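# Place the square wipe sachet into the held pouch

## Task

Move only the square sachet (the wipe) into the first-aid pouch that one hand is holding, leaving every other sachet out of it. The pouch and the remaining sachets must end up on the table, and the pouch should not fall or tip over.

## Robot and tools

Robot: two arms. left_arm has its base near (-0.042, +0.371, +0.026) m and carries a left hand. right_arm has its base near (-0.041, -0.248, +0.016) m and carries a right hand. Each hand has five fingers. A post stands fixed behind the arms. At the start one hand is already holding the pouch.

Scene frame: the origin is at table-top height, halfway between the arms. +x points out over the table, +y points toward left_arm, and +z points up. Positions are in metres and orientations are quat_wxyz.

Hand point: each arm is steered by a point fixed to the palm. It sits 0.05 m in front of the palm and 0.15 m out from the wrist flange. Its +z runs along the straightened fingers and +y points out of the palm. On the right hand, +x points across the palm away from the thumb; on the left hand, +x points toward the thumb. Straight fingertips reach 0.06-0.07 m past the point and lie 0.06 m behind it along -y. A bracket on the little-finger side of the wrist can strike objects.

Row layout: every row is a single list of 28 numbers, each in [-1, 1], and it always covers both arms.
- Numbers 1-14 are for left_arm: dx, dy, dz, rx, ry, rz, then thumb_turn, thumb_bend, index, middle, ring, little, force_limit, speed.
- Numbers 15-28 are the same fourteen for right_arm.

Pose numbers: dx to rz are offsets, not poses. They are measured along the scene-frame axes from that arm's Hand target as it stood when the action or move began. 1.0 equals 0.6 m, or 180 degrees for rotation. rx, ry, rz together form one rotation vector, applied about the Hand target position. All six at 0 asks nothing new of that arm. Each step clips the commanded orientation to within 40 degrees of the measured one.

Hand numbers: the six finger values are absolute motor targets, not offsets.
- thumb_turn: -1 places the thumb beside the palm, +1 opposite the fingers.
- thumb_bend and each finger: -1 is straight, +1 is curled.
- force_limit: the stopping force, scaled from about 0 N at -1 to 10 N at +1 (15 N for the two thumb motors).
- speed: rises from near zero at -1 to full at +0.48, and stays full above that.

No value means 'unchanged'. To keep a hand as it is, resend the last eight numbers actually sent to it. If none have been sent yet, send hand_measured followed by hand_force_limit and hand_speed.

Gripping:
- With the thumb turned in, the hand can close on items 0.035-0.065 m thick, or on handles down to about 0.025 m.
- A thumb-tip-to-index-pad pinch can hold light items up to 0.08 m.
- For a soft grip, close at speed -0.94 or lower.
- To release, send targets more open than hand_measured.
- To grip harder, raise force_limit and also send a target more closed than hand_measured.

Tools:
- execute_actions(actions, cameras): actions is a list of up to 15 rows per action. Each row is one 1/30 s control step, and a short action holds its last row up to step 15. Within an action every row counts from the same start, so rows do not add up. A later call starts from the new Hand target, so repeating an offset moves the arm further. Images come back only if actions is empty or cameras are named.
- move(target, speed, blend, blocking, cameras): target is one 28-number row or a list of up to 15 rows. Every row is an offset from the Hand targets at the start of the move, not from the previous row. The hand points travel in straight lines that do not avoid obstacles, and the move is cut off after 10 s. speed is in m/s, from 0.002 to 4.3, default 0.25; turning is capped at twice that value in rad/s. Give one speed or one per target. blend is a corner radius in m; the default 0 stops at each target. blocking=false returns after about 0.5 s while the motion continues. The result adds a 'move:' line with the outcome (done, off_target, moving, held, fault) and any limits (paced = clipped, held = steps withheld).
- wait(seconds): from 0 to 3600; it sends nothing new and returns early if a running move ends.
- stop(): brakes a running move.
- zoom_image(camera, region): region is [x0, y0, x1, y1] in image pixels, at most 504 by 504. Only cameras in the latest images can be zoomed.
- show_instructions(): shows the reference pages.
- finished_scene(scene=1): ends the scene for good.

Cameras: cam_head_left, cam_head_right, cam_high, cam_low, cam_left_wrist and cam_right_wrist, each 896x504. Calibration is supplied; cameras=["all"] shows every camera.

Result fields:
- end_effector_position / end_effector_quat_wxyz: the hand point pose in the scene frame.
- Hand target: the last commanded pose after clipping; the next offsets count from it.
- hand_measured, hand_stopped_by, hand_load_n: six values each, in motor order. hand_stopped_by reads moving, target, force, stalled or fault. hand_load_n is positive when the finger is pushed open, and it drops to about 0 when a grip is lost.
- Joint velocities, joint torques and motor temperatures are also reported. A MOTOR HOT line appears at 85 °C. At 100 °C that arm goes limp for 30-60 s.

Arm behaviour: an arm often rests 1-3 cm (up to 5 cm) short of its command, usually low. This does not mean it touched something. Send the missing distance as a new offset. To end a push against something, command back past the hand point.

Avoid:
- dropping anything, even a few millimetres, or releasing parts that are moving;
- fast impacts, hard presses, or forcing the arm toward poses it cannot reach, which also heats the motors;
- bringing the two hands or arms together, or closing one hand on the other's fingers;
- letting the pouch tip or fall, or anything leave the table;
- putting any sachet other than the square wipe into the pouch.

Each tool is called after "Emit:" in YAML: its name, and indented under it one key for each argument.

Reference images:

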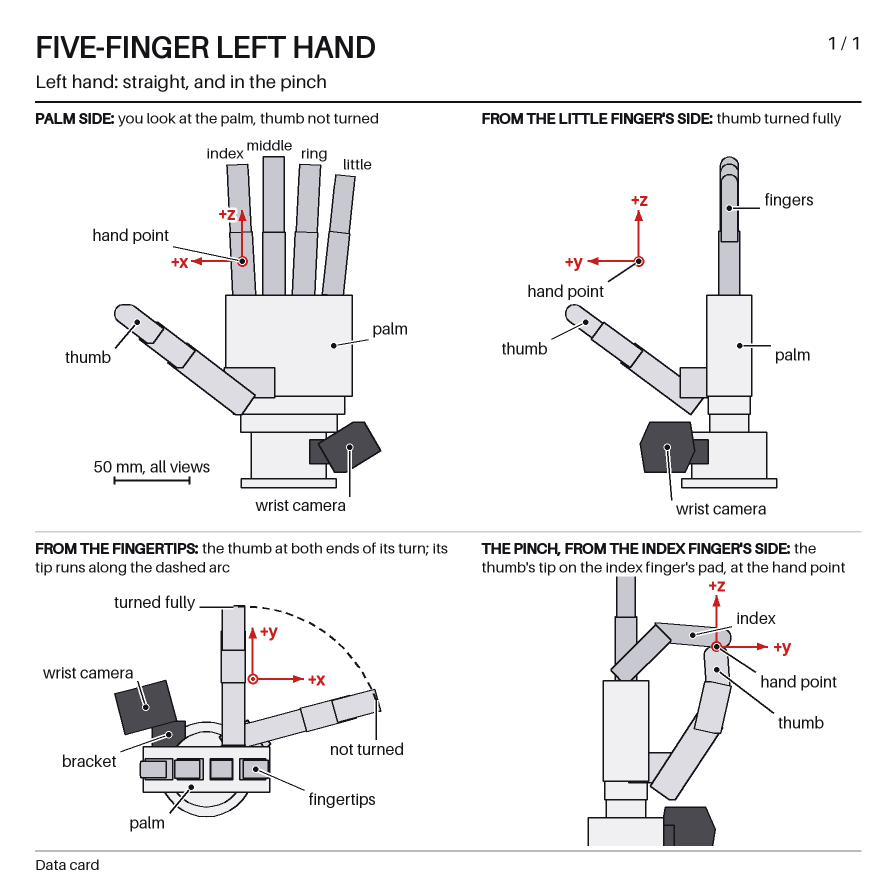

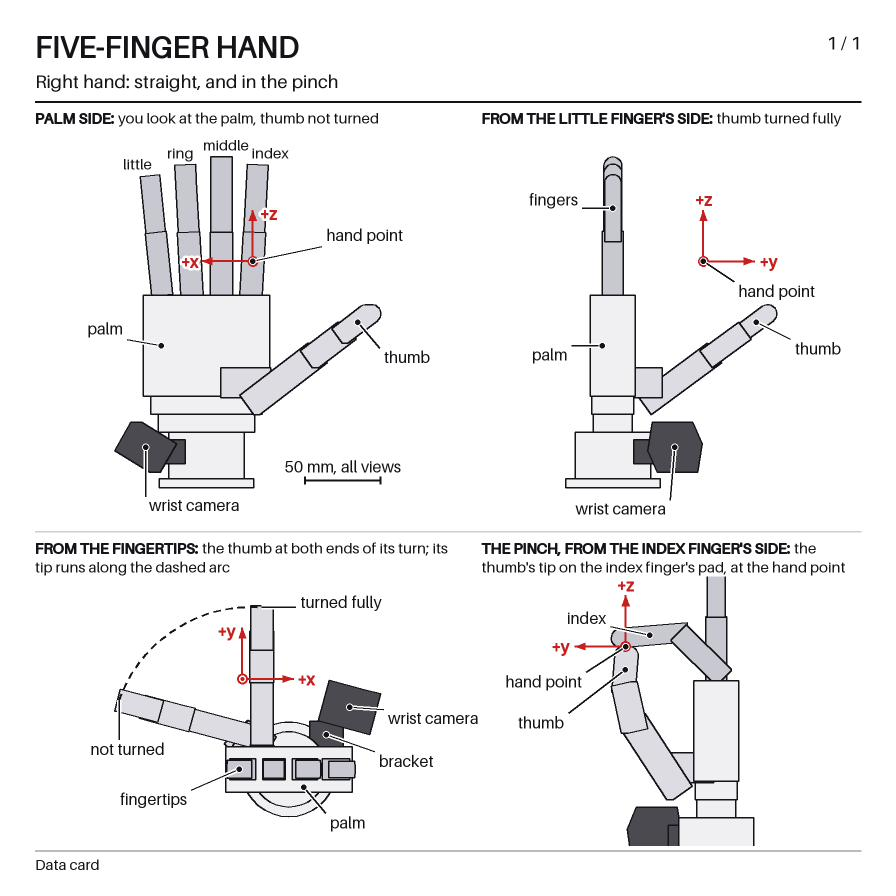

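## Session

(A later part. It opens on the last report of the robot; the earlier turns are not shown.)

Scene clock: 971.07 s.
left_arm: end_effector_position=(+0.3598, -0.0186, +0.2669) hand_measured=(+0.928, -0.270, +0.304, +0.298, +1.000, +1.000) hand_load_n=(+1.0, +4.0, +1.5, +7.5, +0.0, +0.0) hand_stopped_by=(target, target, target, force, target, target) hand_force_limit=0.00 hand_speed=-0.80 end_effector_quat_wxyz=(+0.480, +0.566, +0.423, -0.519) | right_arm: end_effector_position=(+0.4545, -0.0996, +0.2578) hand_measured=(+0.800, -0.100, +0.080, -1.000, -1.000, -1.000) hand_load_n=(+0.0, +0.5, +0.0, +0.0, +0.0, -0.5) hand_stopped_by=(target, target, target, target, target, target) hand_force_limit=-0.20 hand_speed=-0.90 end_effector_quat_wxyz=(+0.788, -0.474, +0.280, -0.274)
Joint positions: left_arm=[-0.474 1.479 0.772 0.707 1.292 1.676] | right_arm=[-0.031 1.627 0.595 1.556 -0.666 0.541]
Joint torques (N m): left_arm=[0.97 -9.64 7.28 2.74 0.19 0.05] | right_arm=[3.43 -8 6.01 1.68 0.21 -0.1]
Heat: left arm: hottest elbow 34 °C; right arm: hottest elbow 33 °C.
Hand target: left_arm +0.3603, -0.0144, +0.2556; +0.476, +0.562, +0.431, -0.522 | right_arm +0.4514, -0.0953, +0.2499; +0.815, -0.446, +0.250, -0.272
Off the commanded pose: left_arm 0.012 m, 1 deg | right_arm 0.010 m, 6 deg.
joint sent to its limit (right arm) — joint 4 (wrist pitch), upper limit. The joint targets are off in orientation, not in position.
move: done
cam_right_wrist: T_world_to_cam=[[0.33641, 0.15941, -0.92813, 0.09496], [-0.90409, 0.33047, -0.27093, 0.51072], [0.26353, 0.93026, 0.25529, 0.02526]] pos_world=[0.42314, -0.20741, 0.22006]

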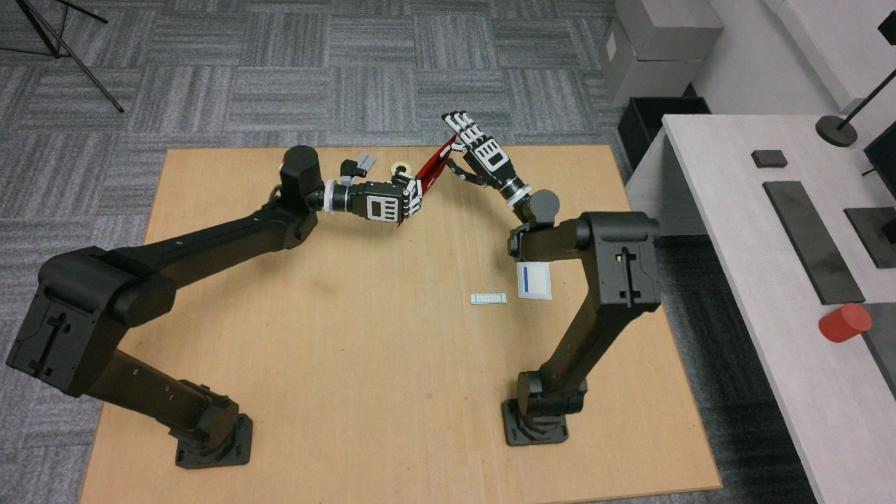

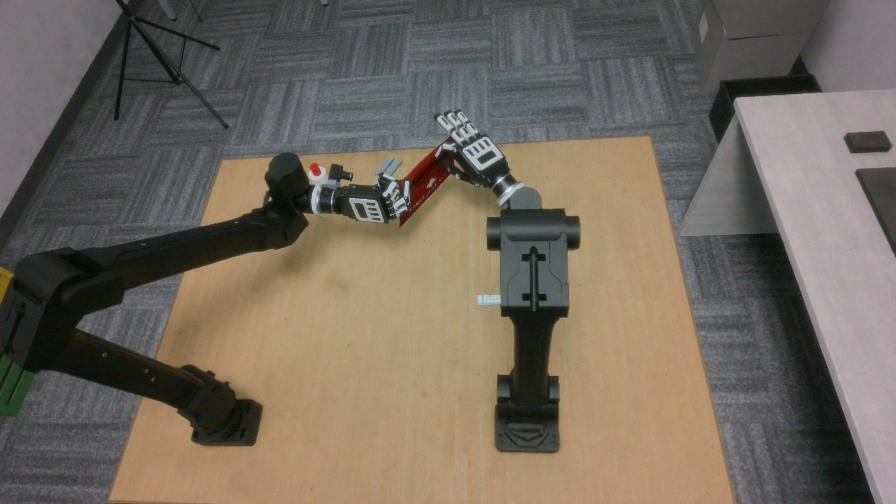

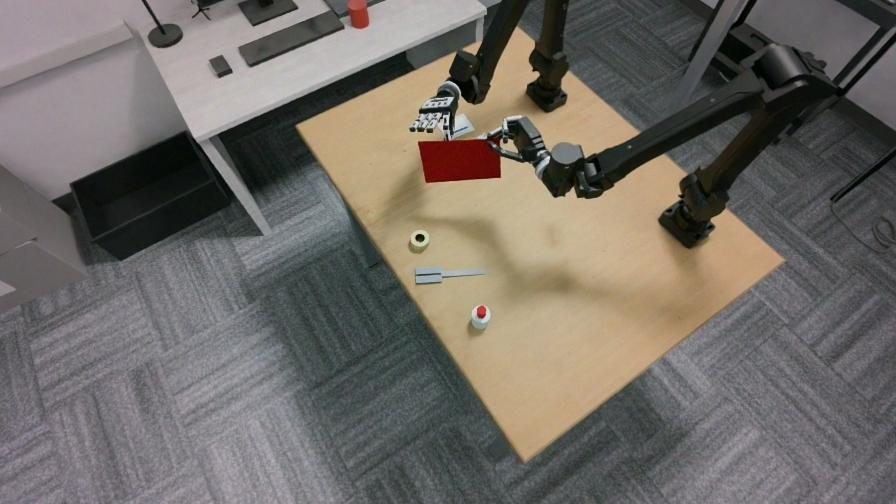

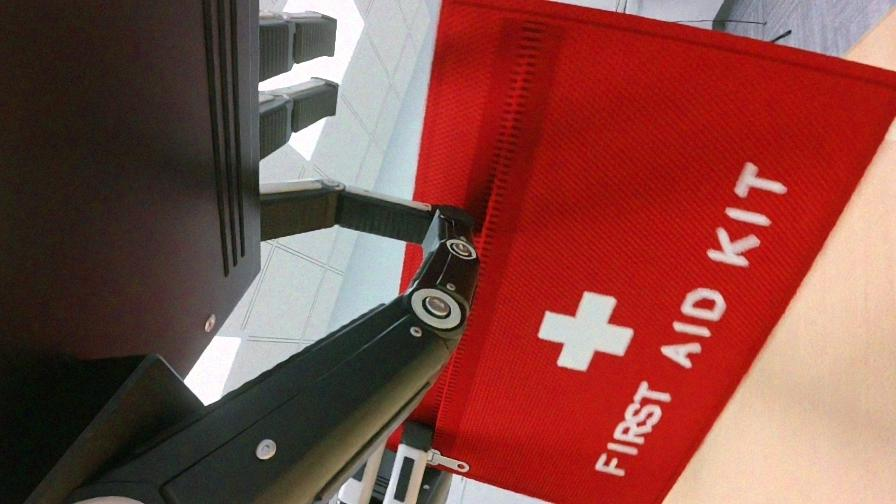

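Emit:
move:
  target:
    - [0,0,0,0,0,0,0.928,-0.268,0.304,0.298,1.0,1.0,0.0,-0.8,-0.01,-0.01,0.12,0,0,0,0.8,-0.1,0.08,-1.0,-1.0,-1.0,-0.2,-0.9]
  speed: 0.06
  cameras: ["cam_head_left","cam_head_right","cam_high","cam_low","cam_right_wrist"]

Emit:
zoom_image:
  camera: "cam_head_left"
  region: [395, 125, 485, 245]

Emit:
zoom_image:
  camera: "cam_head_right"
  region: [385, 125, 475, 245]

Emit:
zoom_image:
  camera: "cam_high"
  region: [400, 80, 520, 190]

Scene clock: 976.93 s.
left_arm: end_effector_position=(+0.3598, -0.0186, +0.2669) hand_measured=(+0.928, -0.270, +0.304, +0.298, +1.000, +1.000) hand_load_n=(+1.5, +4.0, +1.5, +7.5, +0.0, +0.0) hand_stopped_by=(target, target, target, force, target, target) hand_force_limit=0.00 hand_speed=-0.80 end_effector_quat_wxyz=(+0.480, +0.566, +0.423, -0.519) | right_arm: end_effector_position=(+0.4382, -0.0976, +0.3039) hand_measured=(+0.800, -0.100, +0.080, -1.000, -1.000, -1.000) hand_load_n=(+0.0, +0.0, +0.0, +0.0, +0.0, +0.5) hand_stopped_by=(target, target, target, target, target, target) hand_force_limit=-0.20 hand_speed=-0.90 end_effector_quat_wxyz=(+0.811, -0.452, +0.262, -0.264)
Joint positions: left_arm=[-0.474 1.479 0.772 0.707 1.292 1.676] | right_arm=[-0.032 1.532 0.595 1.553 -0.667 0.622]
Joint torques (N m): left_arm=[1.03 -9.76 7.25 2.74 0.19 0.05] | right_arm=[2.43 -9.35 10.39 0.77 0.36 0.09]
Heat: left arm: hottest elbow 34 °C; right arm: hottest elbow 33 °C.
Hand target: left_arm +0.3603, -0.0144, +0.2556; +0.476, +0.562, +0.431, -0.522 | right_arm +0.4454, -0.1012, +0.3218; +0.815, -0.446, +0.250, -0.272
Off the commanded pose: left_arm 0.012 m, 1 deg | right_arm 0.020 m, 2 deg.
move: off_target (right_arm)
cam_right_wrist: T_world_to_cam=[[0.36974, 0.21815, -0.90316, 0.12643], [-0.90262, 0.31492, -0.29344, 0.51255], [0.22041, 0.92371, 0.31335, 0.01653]] pos_world=[0.41225, -0.20426, 0.25941]

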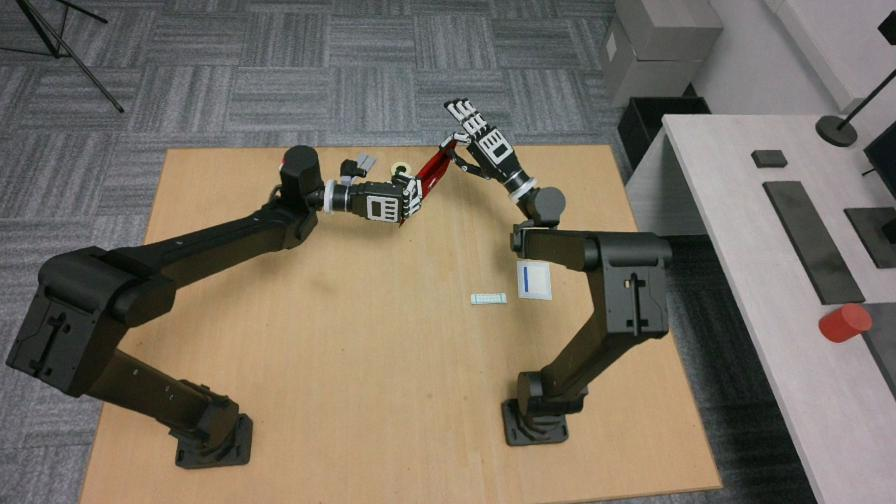

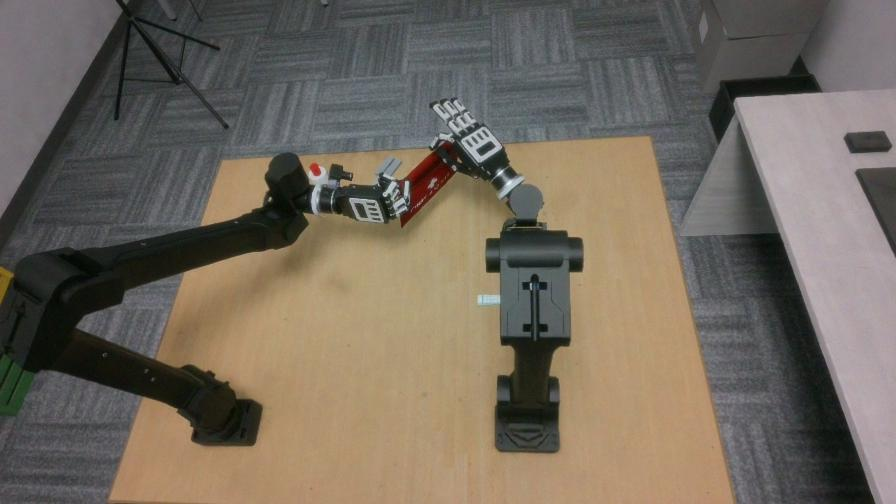

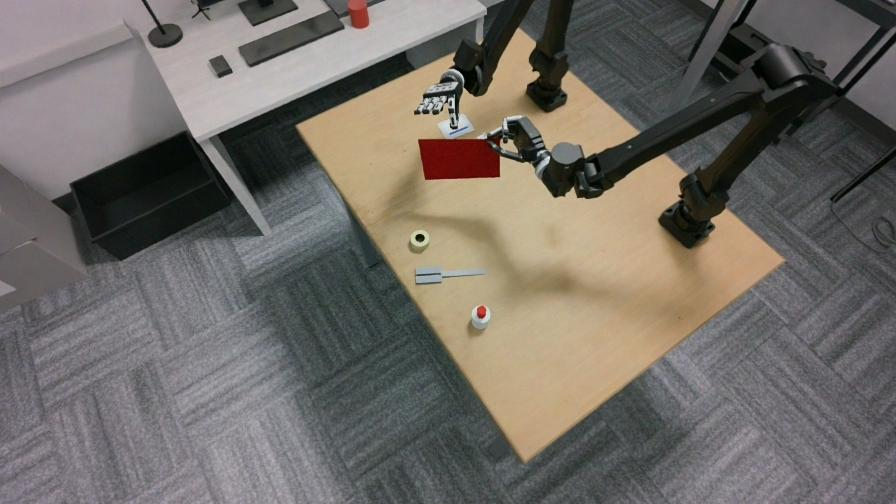

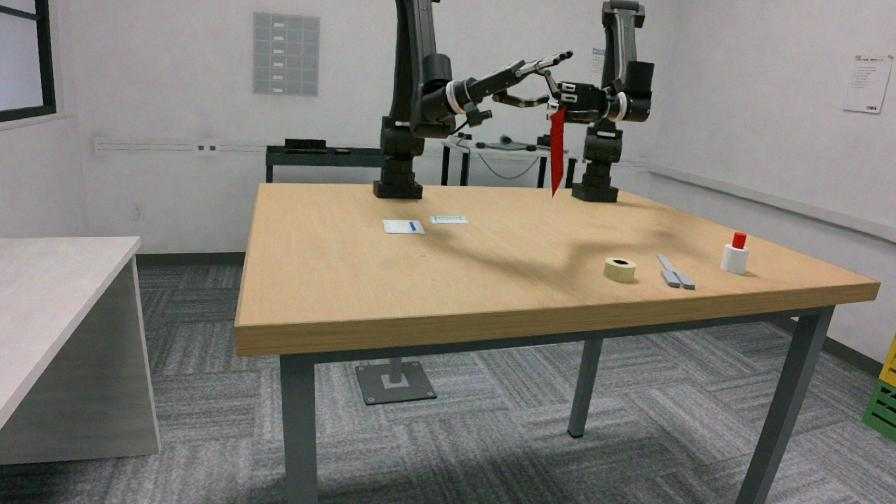

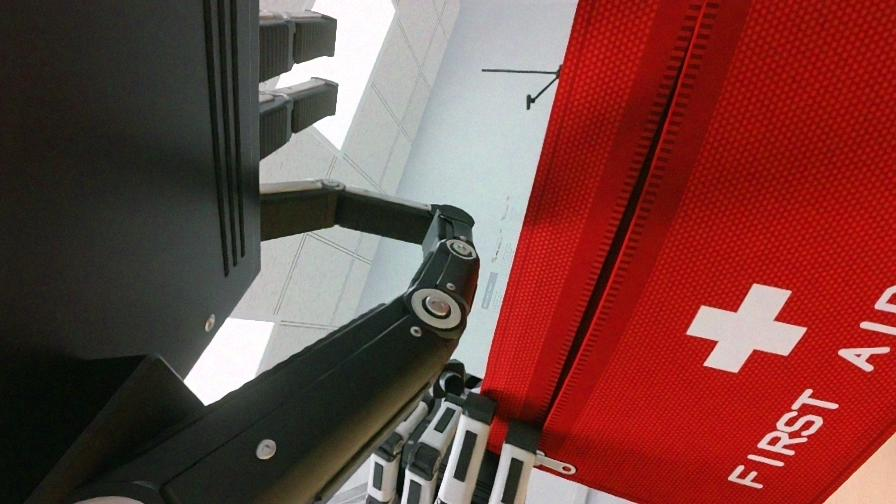

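Scaled by 4.200 from the camera's image (finer frame: 1280x720).

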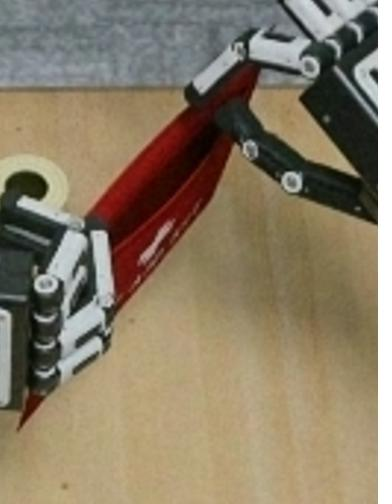

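Scaled by 4.200 from the camera's image (finer frame: 1280x720).

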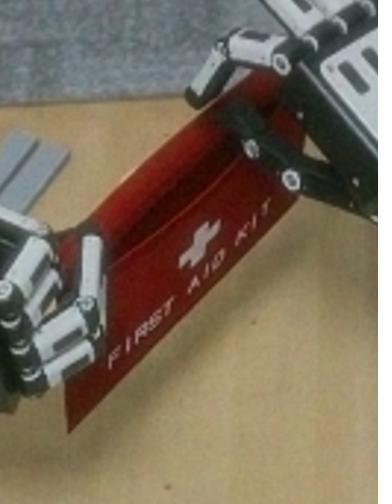

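Scaled by 4.200 from the camera's image (finer frame: 1280x720).

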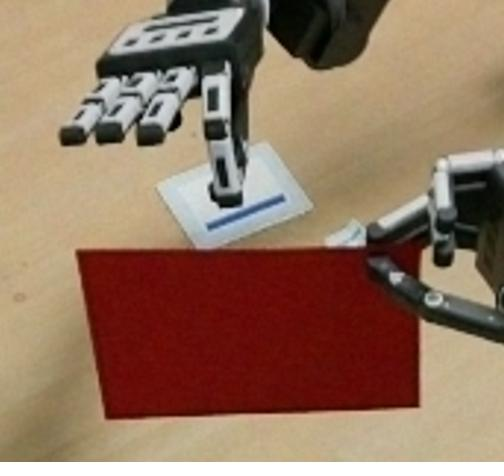

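Emit:
move:
  target:
    - [0,0,0,0,0,0,0.928,-0.268,0.304,0.298,1.0,1.0,0.0,-0.8,-0.1,-0.3,0.06,0,0,0,0.8,-0.1,0.08,-1.0,-1.0,-1.0,-0.2,-0.9]
  speed: 0.12
  cameras: ["cam_head_left","cam_head_right","cam_high","cam_low","cam_right_wrist"]

Emit:
zoom_image:
  camera: "cam_head_left"
  region: [395, 125, 485, 245]

Emit:
zoom_image:
  camera: "cam_head_right"
  region: [385, 125, 475, 245]

Scene clock: 1014.93 s.
left_arm: end_effector_position=(+0.3598, -0.0186, +0.2669) hand_measured=(+0.928, -0.270, +0.304, +0.298, +1.000, +1.000) hand_load_n=(+1.5, +4.0, +1.5, +7.5, +0.0, +0.0) hand_stopped_by=(target, target, target, force, target, target) hand_force_limit=0.00 hand_speed=-0.80 end_effector_quat_wxyz=(+0.480, +0.566, +0.423, -0.519) | right_arm: end_effector_position=(+0.3820, -0.2773, +0.3371) hand_measured=(+0.800, -0.100, +0.080, -1.000, -1.000, -1.000) hand_load_n=(+0.0, +0.0, +0.0, +0.0, -0.5, +0.0) hand_stopped_by=(target, target, target, target, target, target) hand_force_limit=-0.20 hand_speed=-0.90 end_effector_quat_wxyz=(+0.776, -0.465, +0.329, -0.271)
Joint positions: left_arm=[-0.474 1.479 0.772 0.707 1.292 1.676] | right_arm=[-0.561 1.378 0.6 1.558 -1.049 0.989]
Joint torques (N m): left_arm=[0.97 -9.7 7.25 2.74 0.19 0.05] | right_arm=[3.02 -7.77 12.04 1.14 0.48 0.11]
Heat: left arm: hottest elbow 34 °C; right arm: hottest elbow 33 °C.
Hand target: left_arm +0.3603, -0.0144, +0.2556; +0.476, +0.562, +0.431, -0.522 | right_arm +0.3853, -0.2812, +0.3579; +0.815, -0.446, +0.250, -0.272
Off the commanded pose: left_arm 0.012 m, 1 deg | right_arm 0.021 m, 10 deg.
joint sent to its limit (right arm) — joint 4 (wrist pitch), upper limit. The joint targets are off in orientation, not in position.
move: off_target (right_arm)
cam_right_wrist: T_world_to_cam=[[0.26739, 0.17262, -0.948, 0.25797], [-0.90342, 0.38712, -0.18433, 0.51163], [0.33517, 0.90573, 0.25946, 0.15379]] pos_world=[0.34169, -0.38188, 0.29896]

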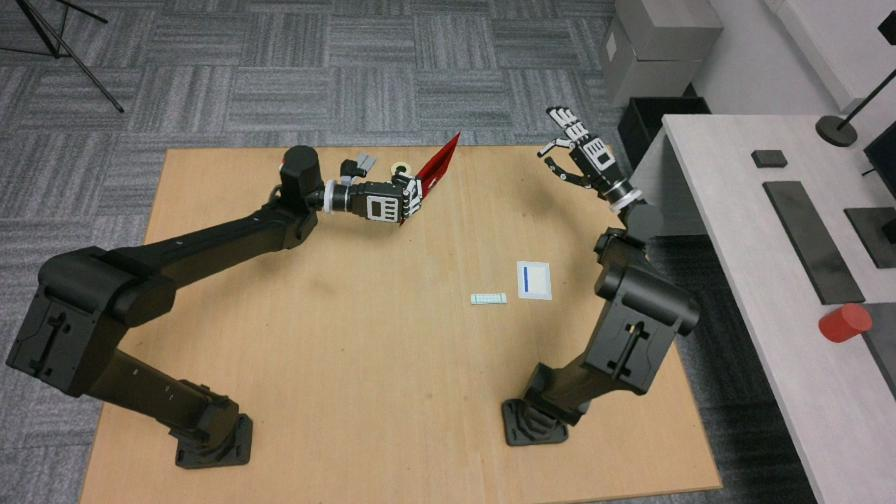

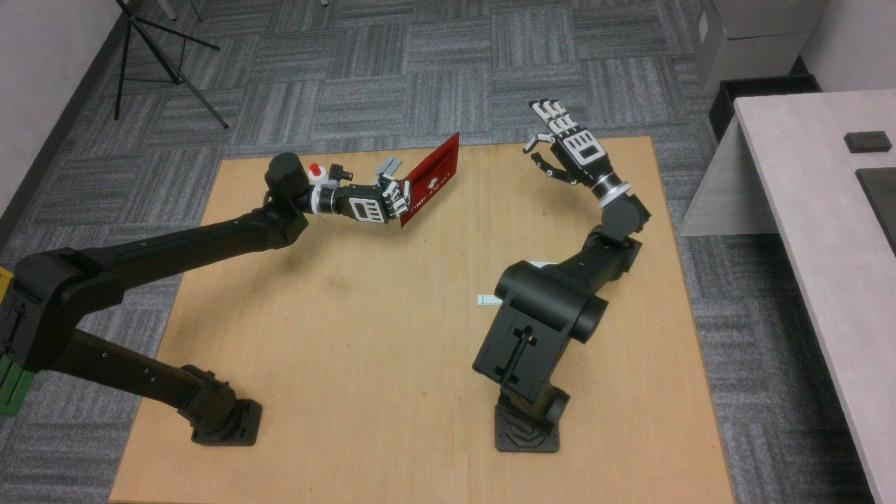

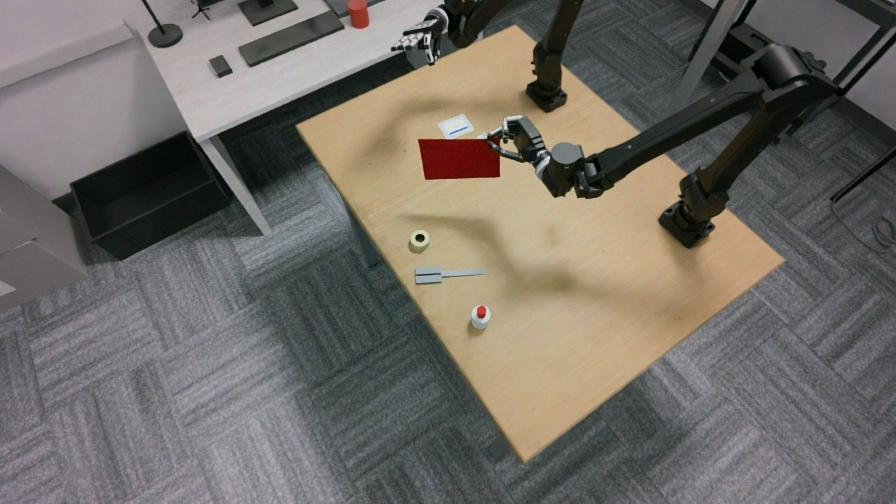

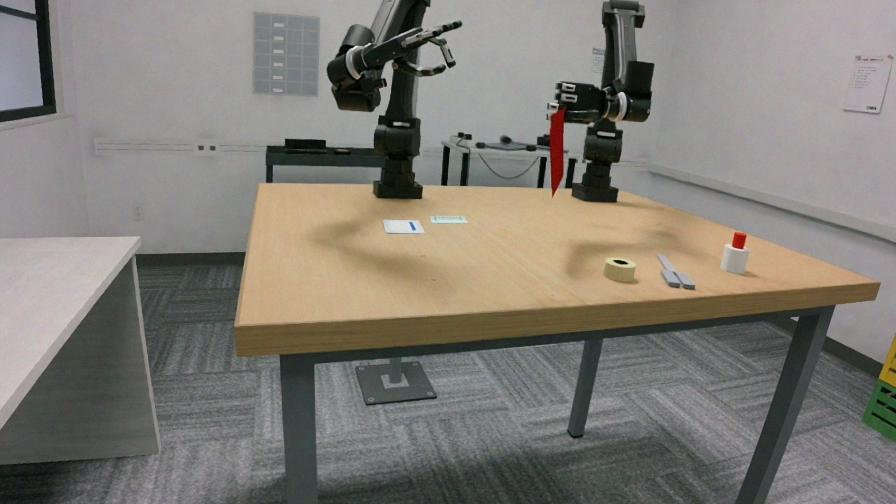

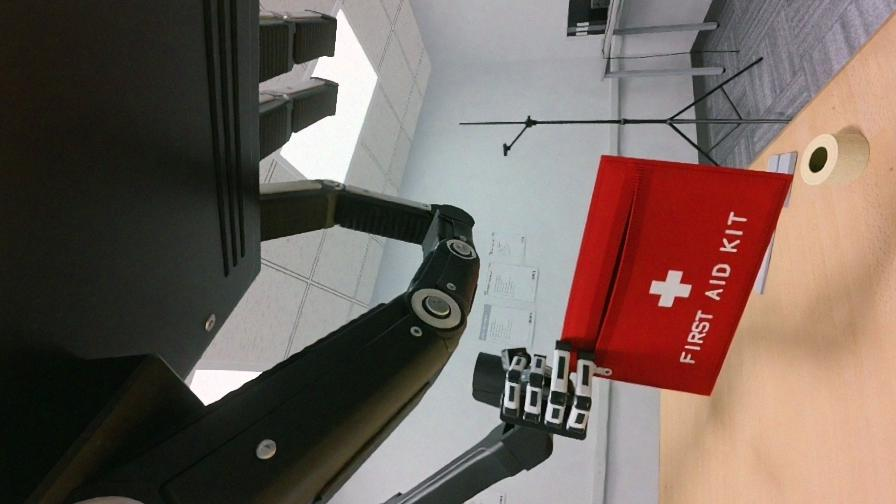

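Scaled by 4.200 from the camera's image (finer frame: 1280x720).

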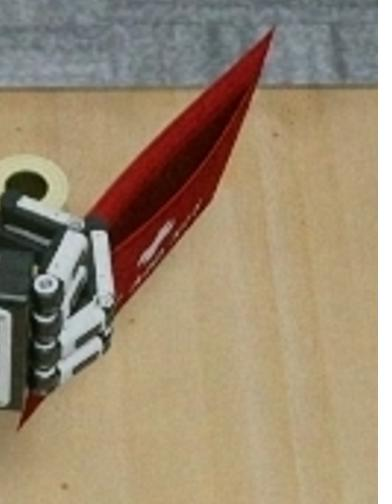

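Scaled by 4.200 from the camera's image (finer frame: 1280x720).

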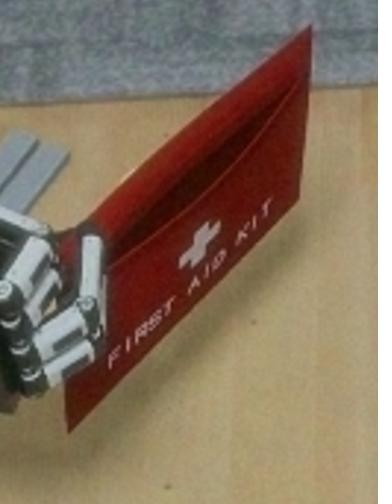

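Emit:
move:
  target:
    - [0,0,0,0,0,0,0.928,-0.268,0.304,0.298,1.0,1.0,0.0,-0.8,0,0,0,0,0,0,0.8,-0.1,0.08,-1.0,-1.0,-1.0,-0.2,-0.9]
    - [-0.075,0.158,-0.01,0,0,0.194,0.928,-0.268,0.304,0.298,1.0,1.0,0.0,-0.8,0,0,0,0,0,0,0.8,-0.1,0.08,-1.0,-1.0,-1.0,-0.2,-0.9]
  speed: 0.07
  cameras: ["cam_head_left","cam_head_right","cam_high","cam_low","cam_left_wrist"]

Scene clock: 1024.27 s.
left_arm: end_effector_position=(+0.3215, +0.0801, +0.2591) hand_measured=(+0.928, -0.270, +0.304, +0.298, +1.000, +1.000) hand_load_n=(+1.5, +4.0, +1.5, +7.5, +0.0, +0.0) hand_stopped_by=(target, target, target, force, target, target) hand_force_limit=0.00 hand_speed=-0.80 end_effector_quat_wxyz=(+0.621, +0.408, +0.571, -0.350) | right_arm: end_effector_position=(+0.3819, -0.2772, +0.3371) hand_measured=(+0.800, -0.100, +0.080, -1.000, -1.000, -1.000) hand_load_n=(+0.0, +0.0, +0.0, +0.0, -0.5, +0.0) hand_stopped_by=(target, target, target, target, target, target) hand_force_limit=-0.20 hand_speed=-0.90 end_effector_quat_wxyz=(+0.776, -0.465, +0.330, -0.271)
Joint positions: left_arm=[-0.573 1.054 0.374 0.698 0.573 1.668] | right_arm=[-0.561 1.378 0.6 1.558 -1.049 0.99]
Joint torques (N m): left_arm=[-0.09 -5.36 7.9 1.77 0 0.05] | right_arm=[2.84 -7.71 12.04 1.06 0.46 0.08]
Heat: left arm: hottest elbow 34 °C; right arm: hottest elbow 33 °C.
Hand target: left_arm +0.3153, +0.0803, +0.2496; +0.611, +0.407, +0.579, -0.355 | right_arm +0.3853, -0.2812, +0.3579; +0.815, -0.446, +0.250, -0.272
Off the commanded pose: left_arm 0.011 m, 2 deg | right_arm 0.021 m, 10 deg.
joint sent to its limit (right arm) — joint 4 (wrist pitch), upper limit. The joint targets are off in orientation, not in position.
move: off_target (left_arm)
cam_left_wrist: T_world_to_cam=[[-0.81675, -0.4334, -0.38091, 0.39623], [0.0923, 0.55352, -0.82771, 0.14453], [0.56957, -0.71118, -0.41208, 0.09854]] pos_world=[0.25416, 0.16181, 0.31116]

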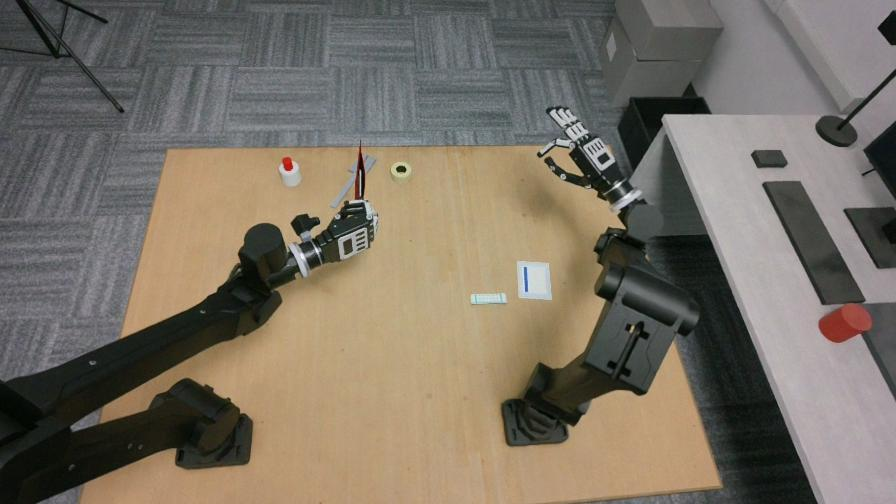

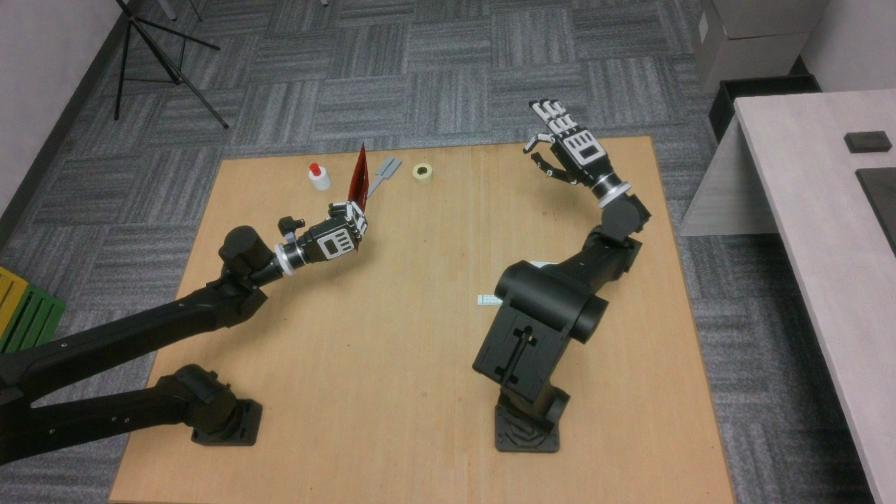

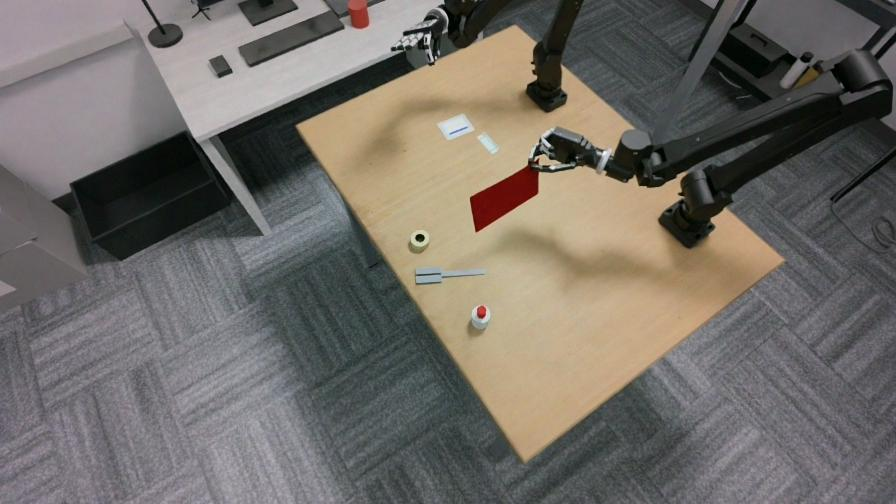

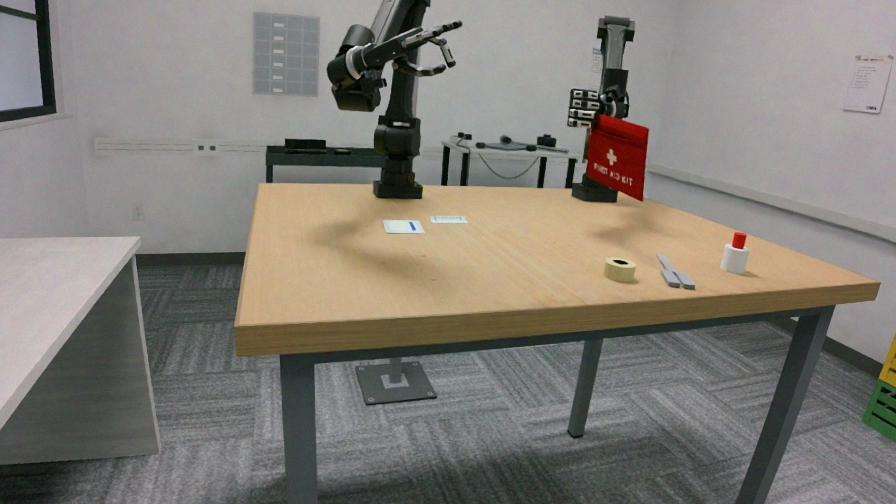

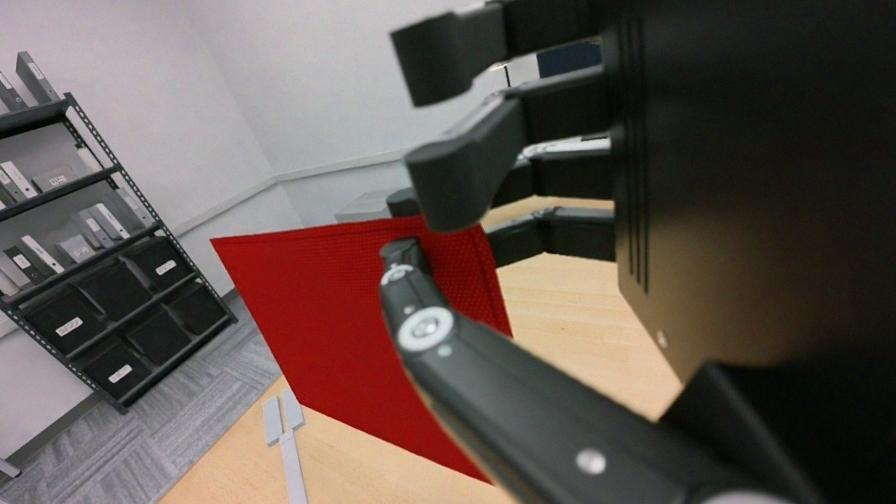

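Emit:
move:
  target:
    - [-0.033,-0.133,-0.12,0.222,0,0,0.928,-0.268,0.304,0.298,1.0,1.0,0.0,-0.8,0,0,0,0,0,0,0.8,-0.1,0.08,-1.0,-1.0,-1.0,-0.2,-0.9]
  speed: 0.07
  cameras: ["cam_head_left","cam_head_right","cam_high","cam_low","cam_left_wrist"]

Scene clock: 1034.27 s.
left_arm: end_effector_position=(+0.2854, +0.0185, +0.1553) hand_measured=(+0.928, -0.270, +0.304, +0.298, +1.000, +1.000) hand_load_n=(+1.5, +4.0, +1.0, +7.5, +0.0, +0.0) hand_stopped_by=(target, target, target, force, target, target) hand_force_limit=0.00 hand_speed=-0.80 end_effector_quat_wxyz=(+0.421, +0.589, +0.677, -0.135) | right_arm: end_effector_position=(+0.3819, -0.2772, +0.3371) hand_measured=(+0.800, -0.100, +0.080, -1.000, -1.000, -1.000) hand_load_n=(+0.0, +0.0, +0.0, +0.0, +0.0, +0.0) hand_stopped_by=(target, target, target, target, target, target) hand_force_limit=-0.20 hand_speed=-0.90 end_effector_quat_wxyz=(+0.776, -0.465, +0.330, -0.271)
Joint positions: left_arm=[-0.943 1.19 0.605 -0.072 0.076 2.035] | right_arm=[-0.561 1.378 0.6 1.558 -1.049 0.99]
Joint torques (N m): left_arm=[-0.09 -6.36 13.98 1.57 -0.03 0.25] | right_arm=[2.78 -7.24 12.01 1.06 0.49 0.06]
Heat: left arm: hottest elbow 35 °C; right arm: hottest elbow 34 °C.
Hand target: left_arm +0.2955, +0.0007, +0.1775; +0.435, +0.591, +0.666, -0.135 | right_arm +0.3853, -0.2812, +0.3579; +0.815, -0.446, +0.250, -0.272
Off the commanded pose: left_arm 0.030 m, 2 deg | right_arm 0.021 m, 10 deg.
joint sent to its limit (right arm) — joint 4 (wrist pitch), upper limit. The joint targets are off in orientation, not in position.
move: off_target (left_arm)
cam_left_wrist: T_world_to_cam=[[-0.8427, -0.09468, -0.52999, 0.32478], [0.05392, 0.96463, -0.25805, 0.01089], [0.53567, -0.24603, -0.80779, 0.0951]] pos_world=[0.22217, 0.04364, 0.25176]

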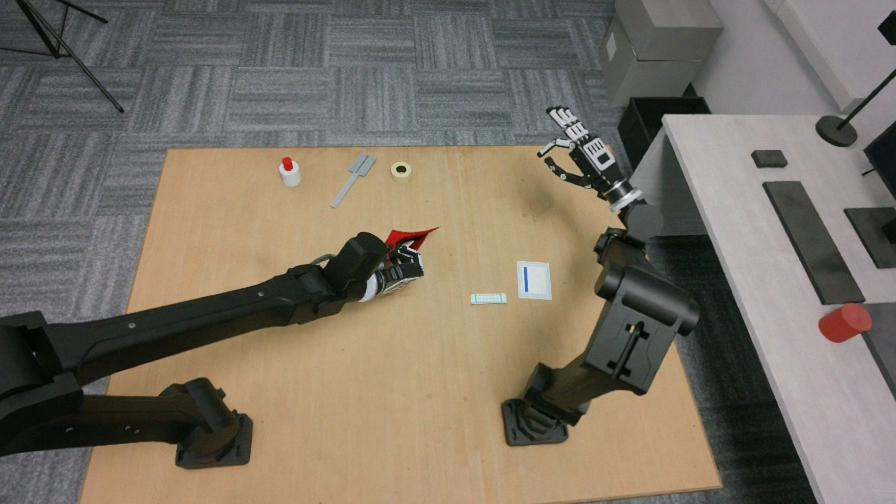

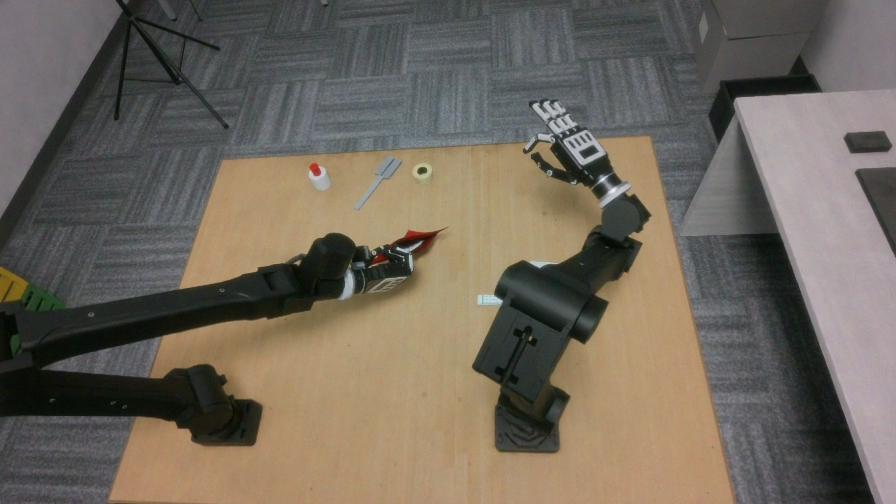

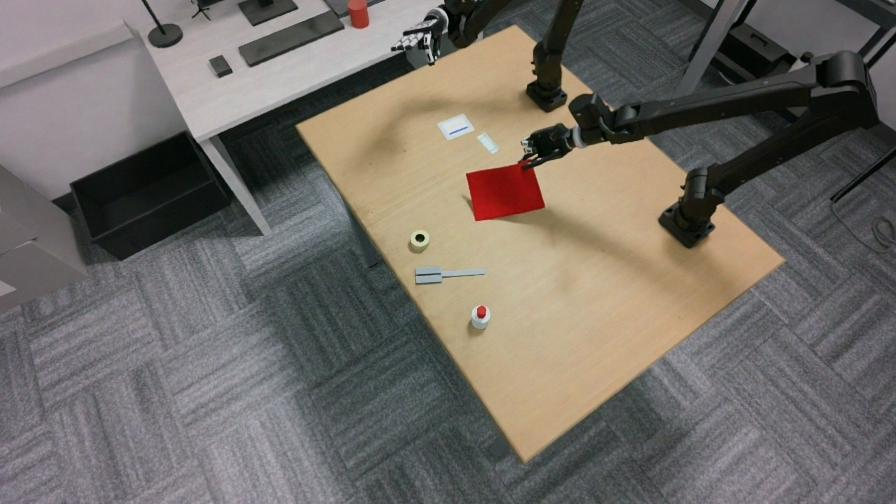

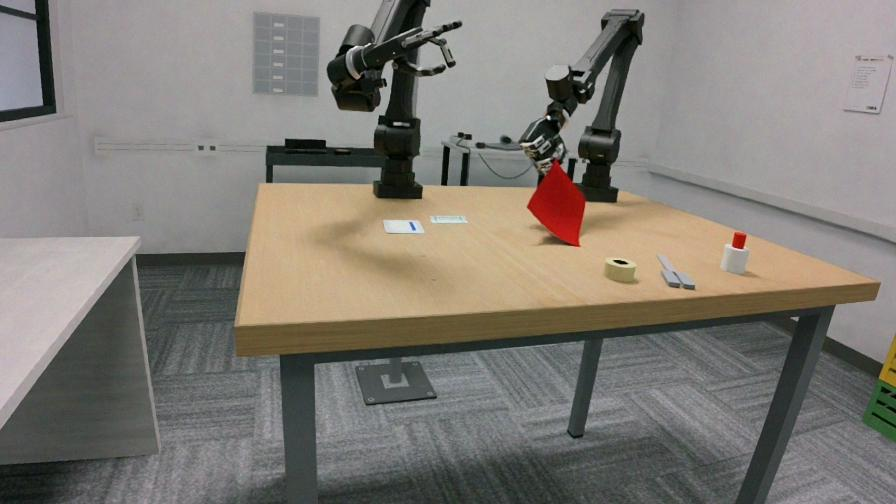

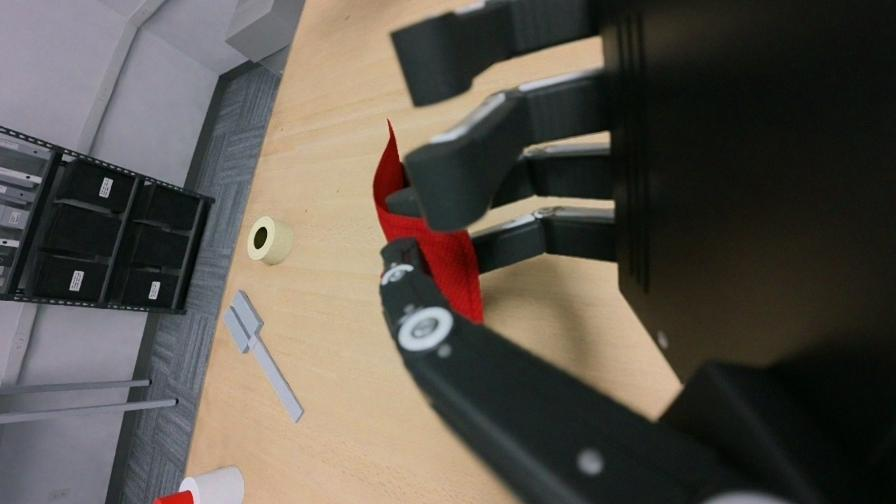

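Emit:
zoom_image:
  camera: "cam_high"
  region: [420, 100, 620, 260]

Emit:
zoom_image:
  camera: "cam_low"
  region: [480, 120, 640, 270]

Emit:
zoom_image:
  camera: "cam_head_right"
  region: [330, 190, 470, 320]

Emit:
zoom_image:
  camera: "cam_head_left"
  region: [350, 200, 470, 310]

Scaled by 2.520 from the camera's image (finer frame: 1280x720).

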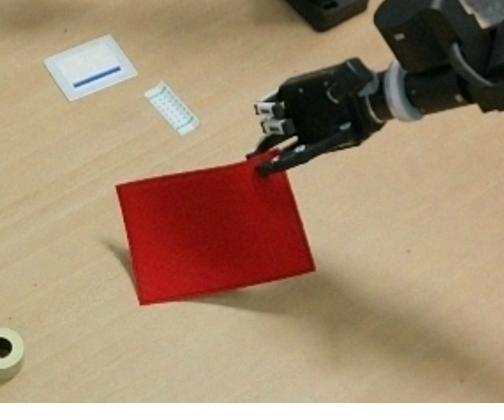

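Scaled by 3.150 from the camera's image (finer frame: 1280x720).

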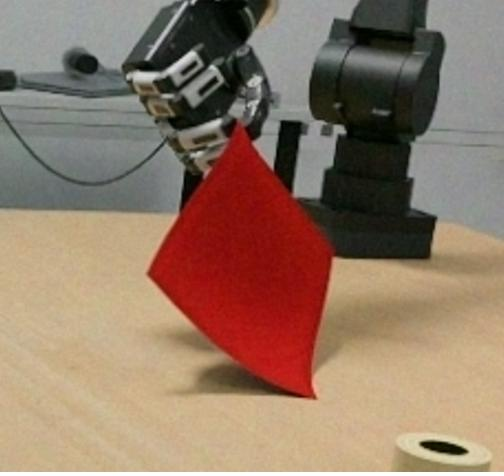

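Scaled by 3.600 from the camera's image (finer frame: 1280x720).

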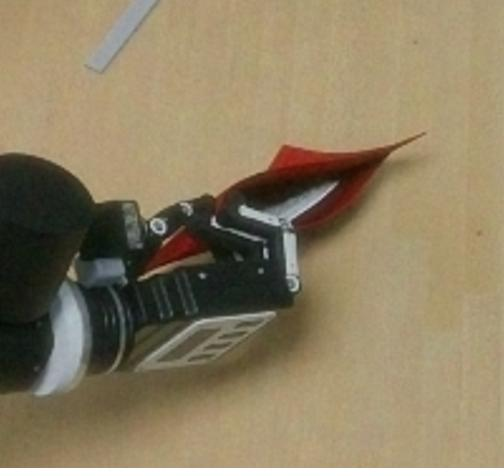

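Scaled by 4.200 from the camera's image (finer frame: 1280x720).

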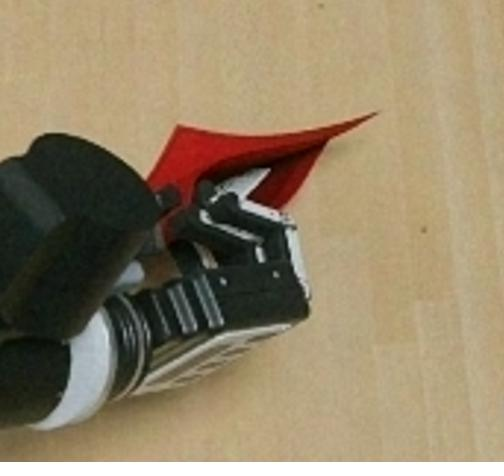

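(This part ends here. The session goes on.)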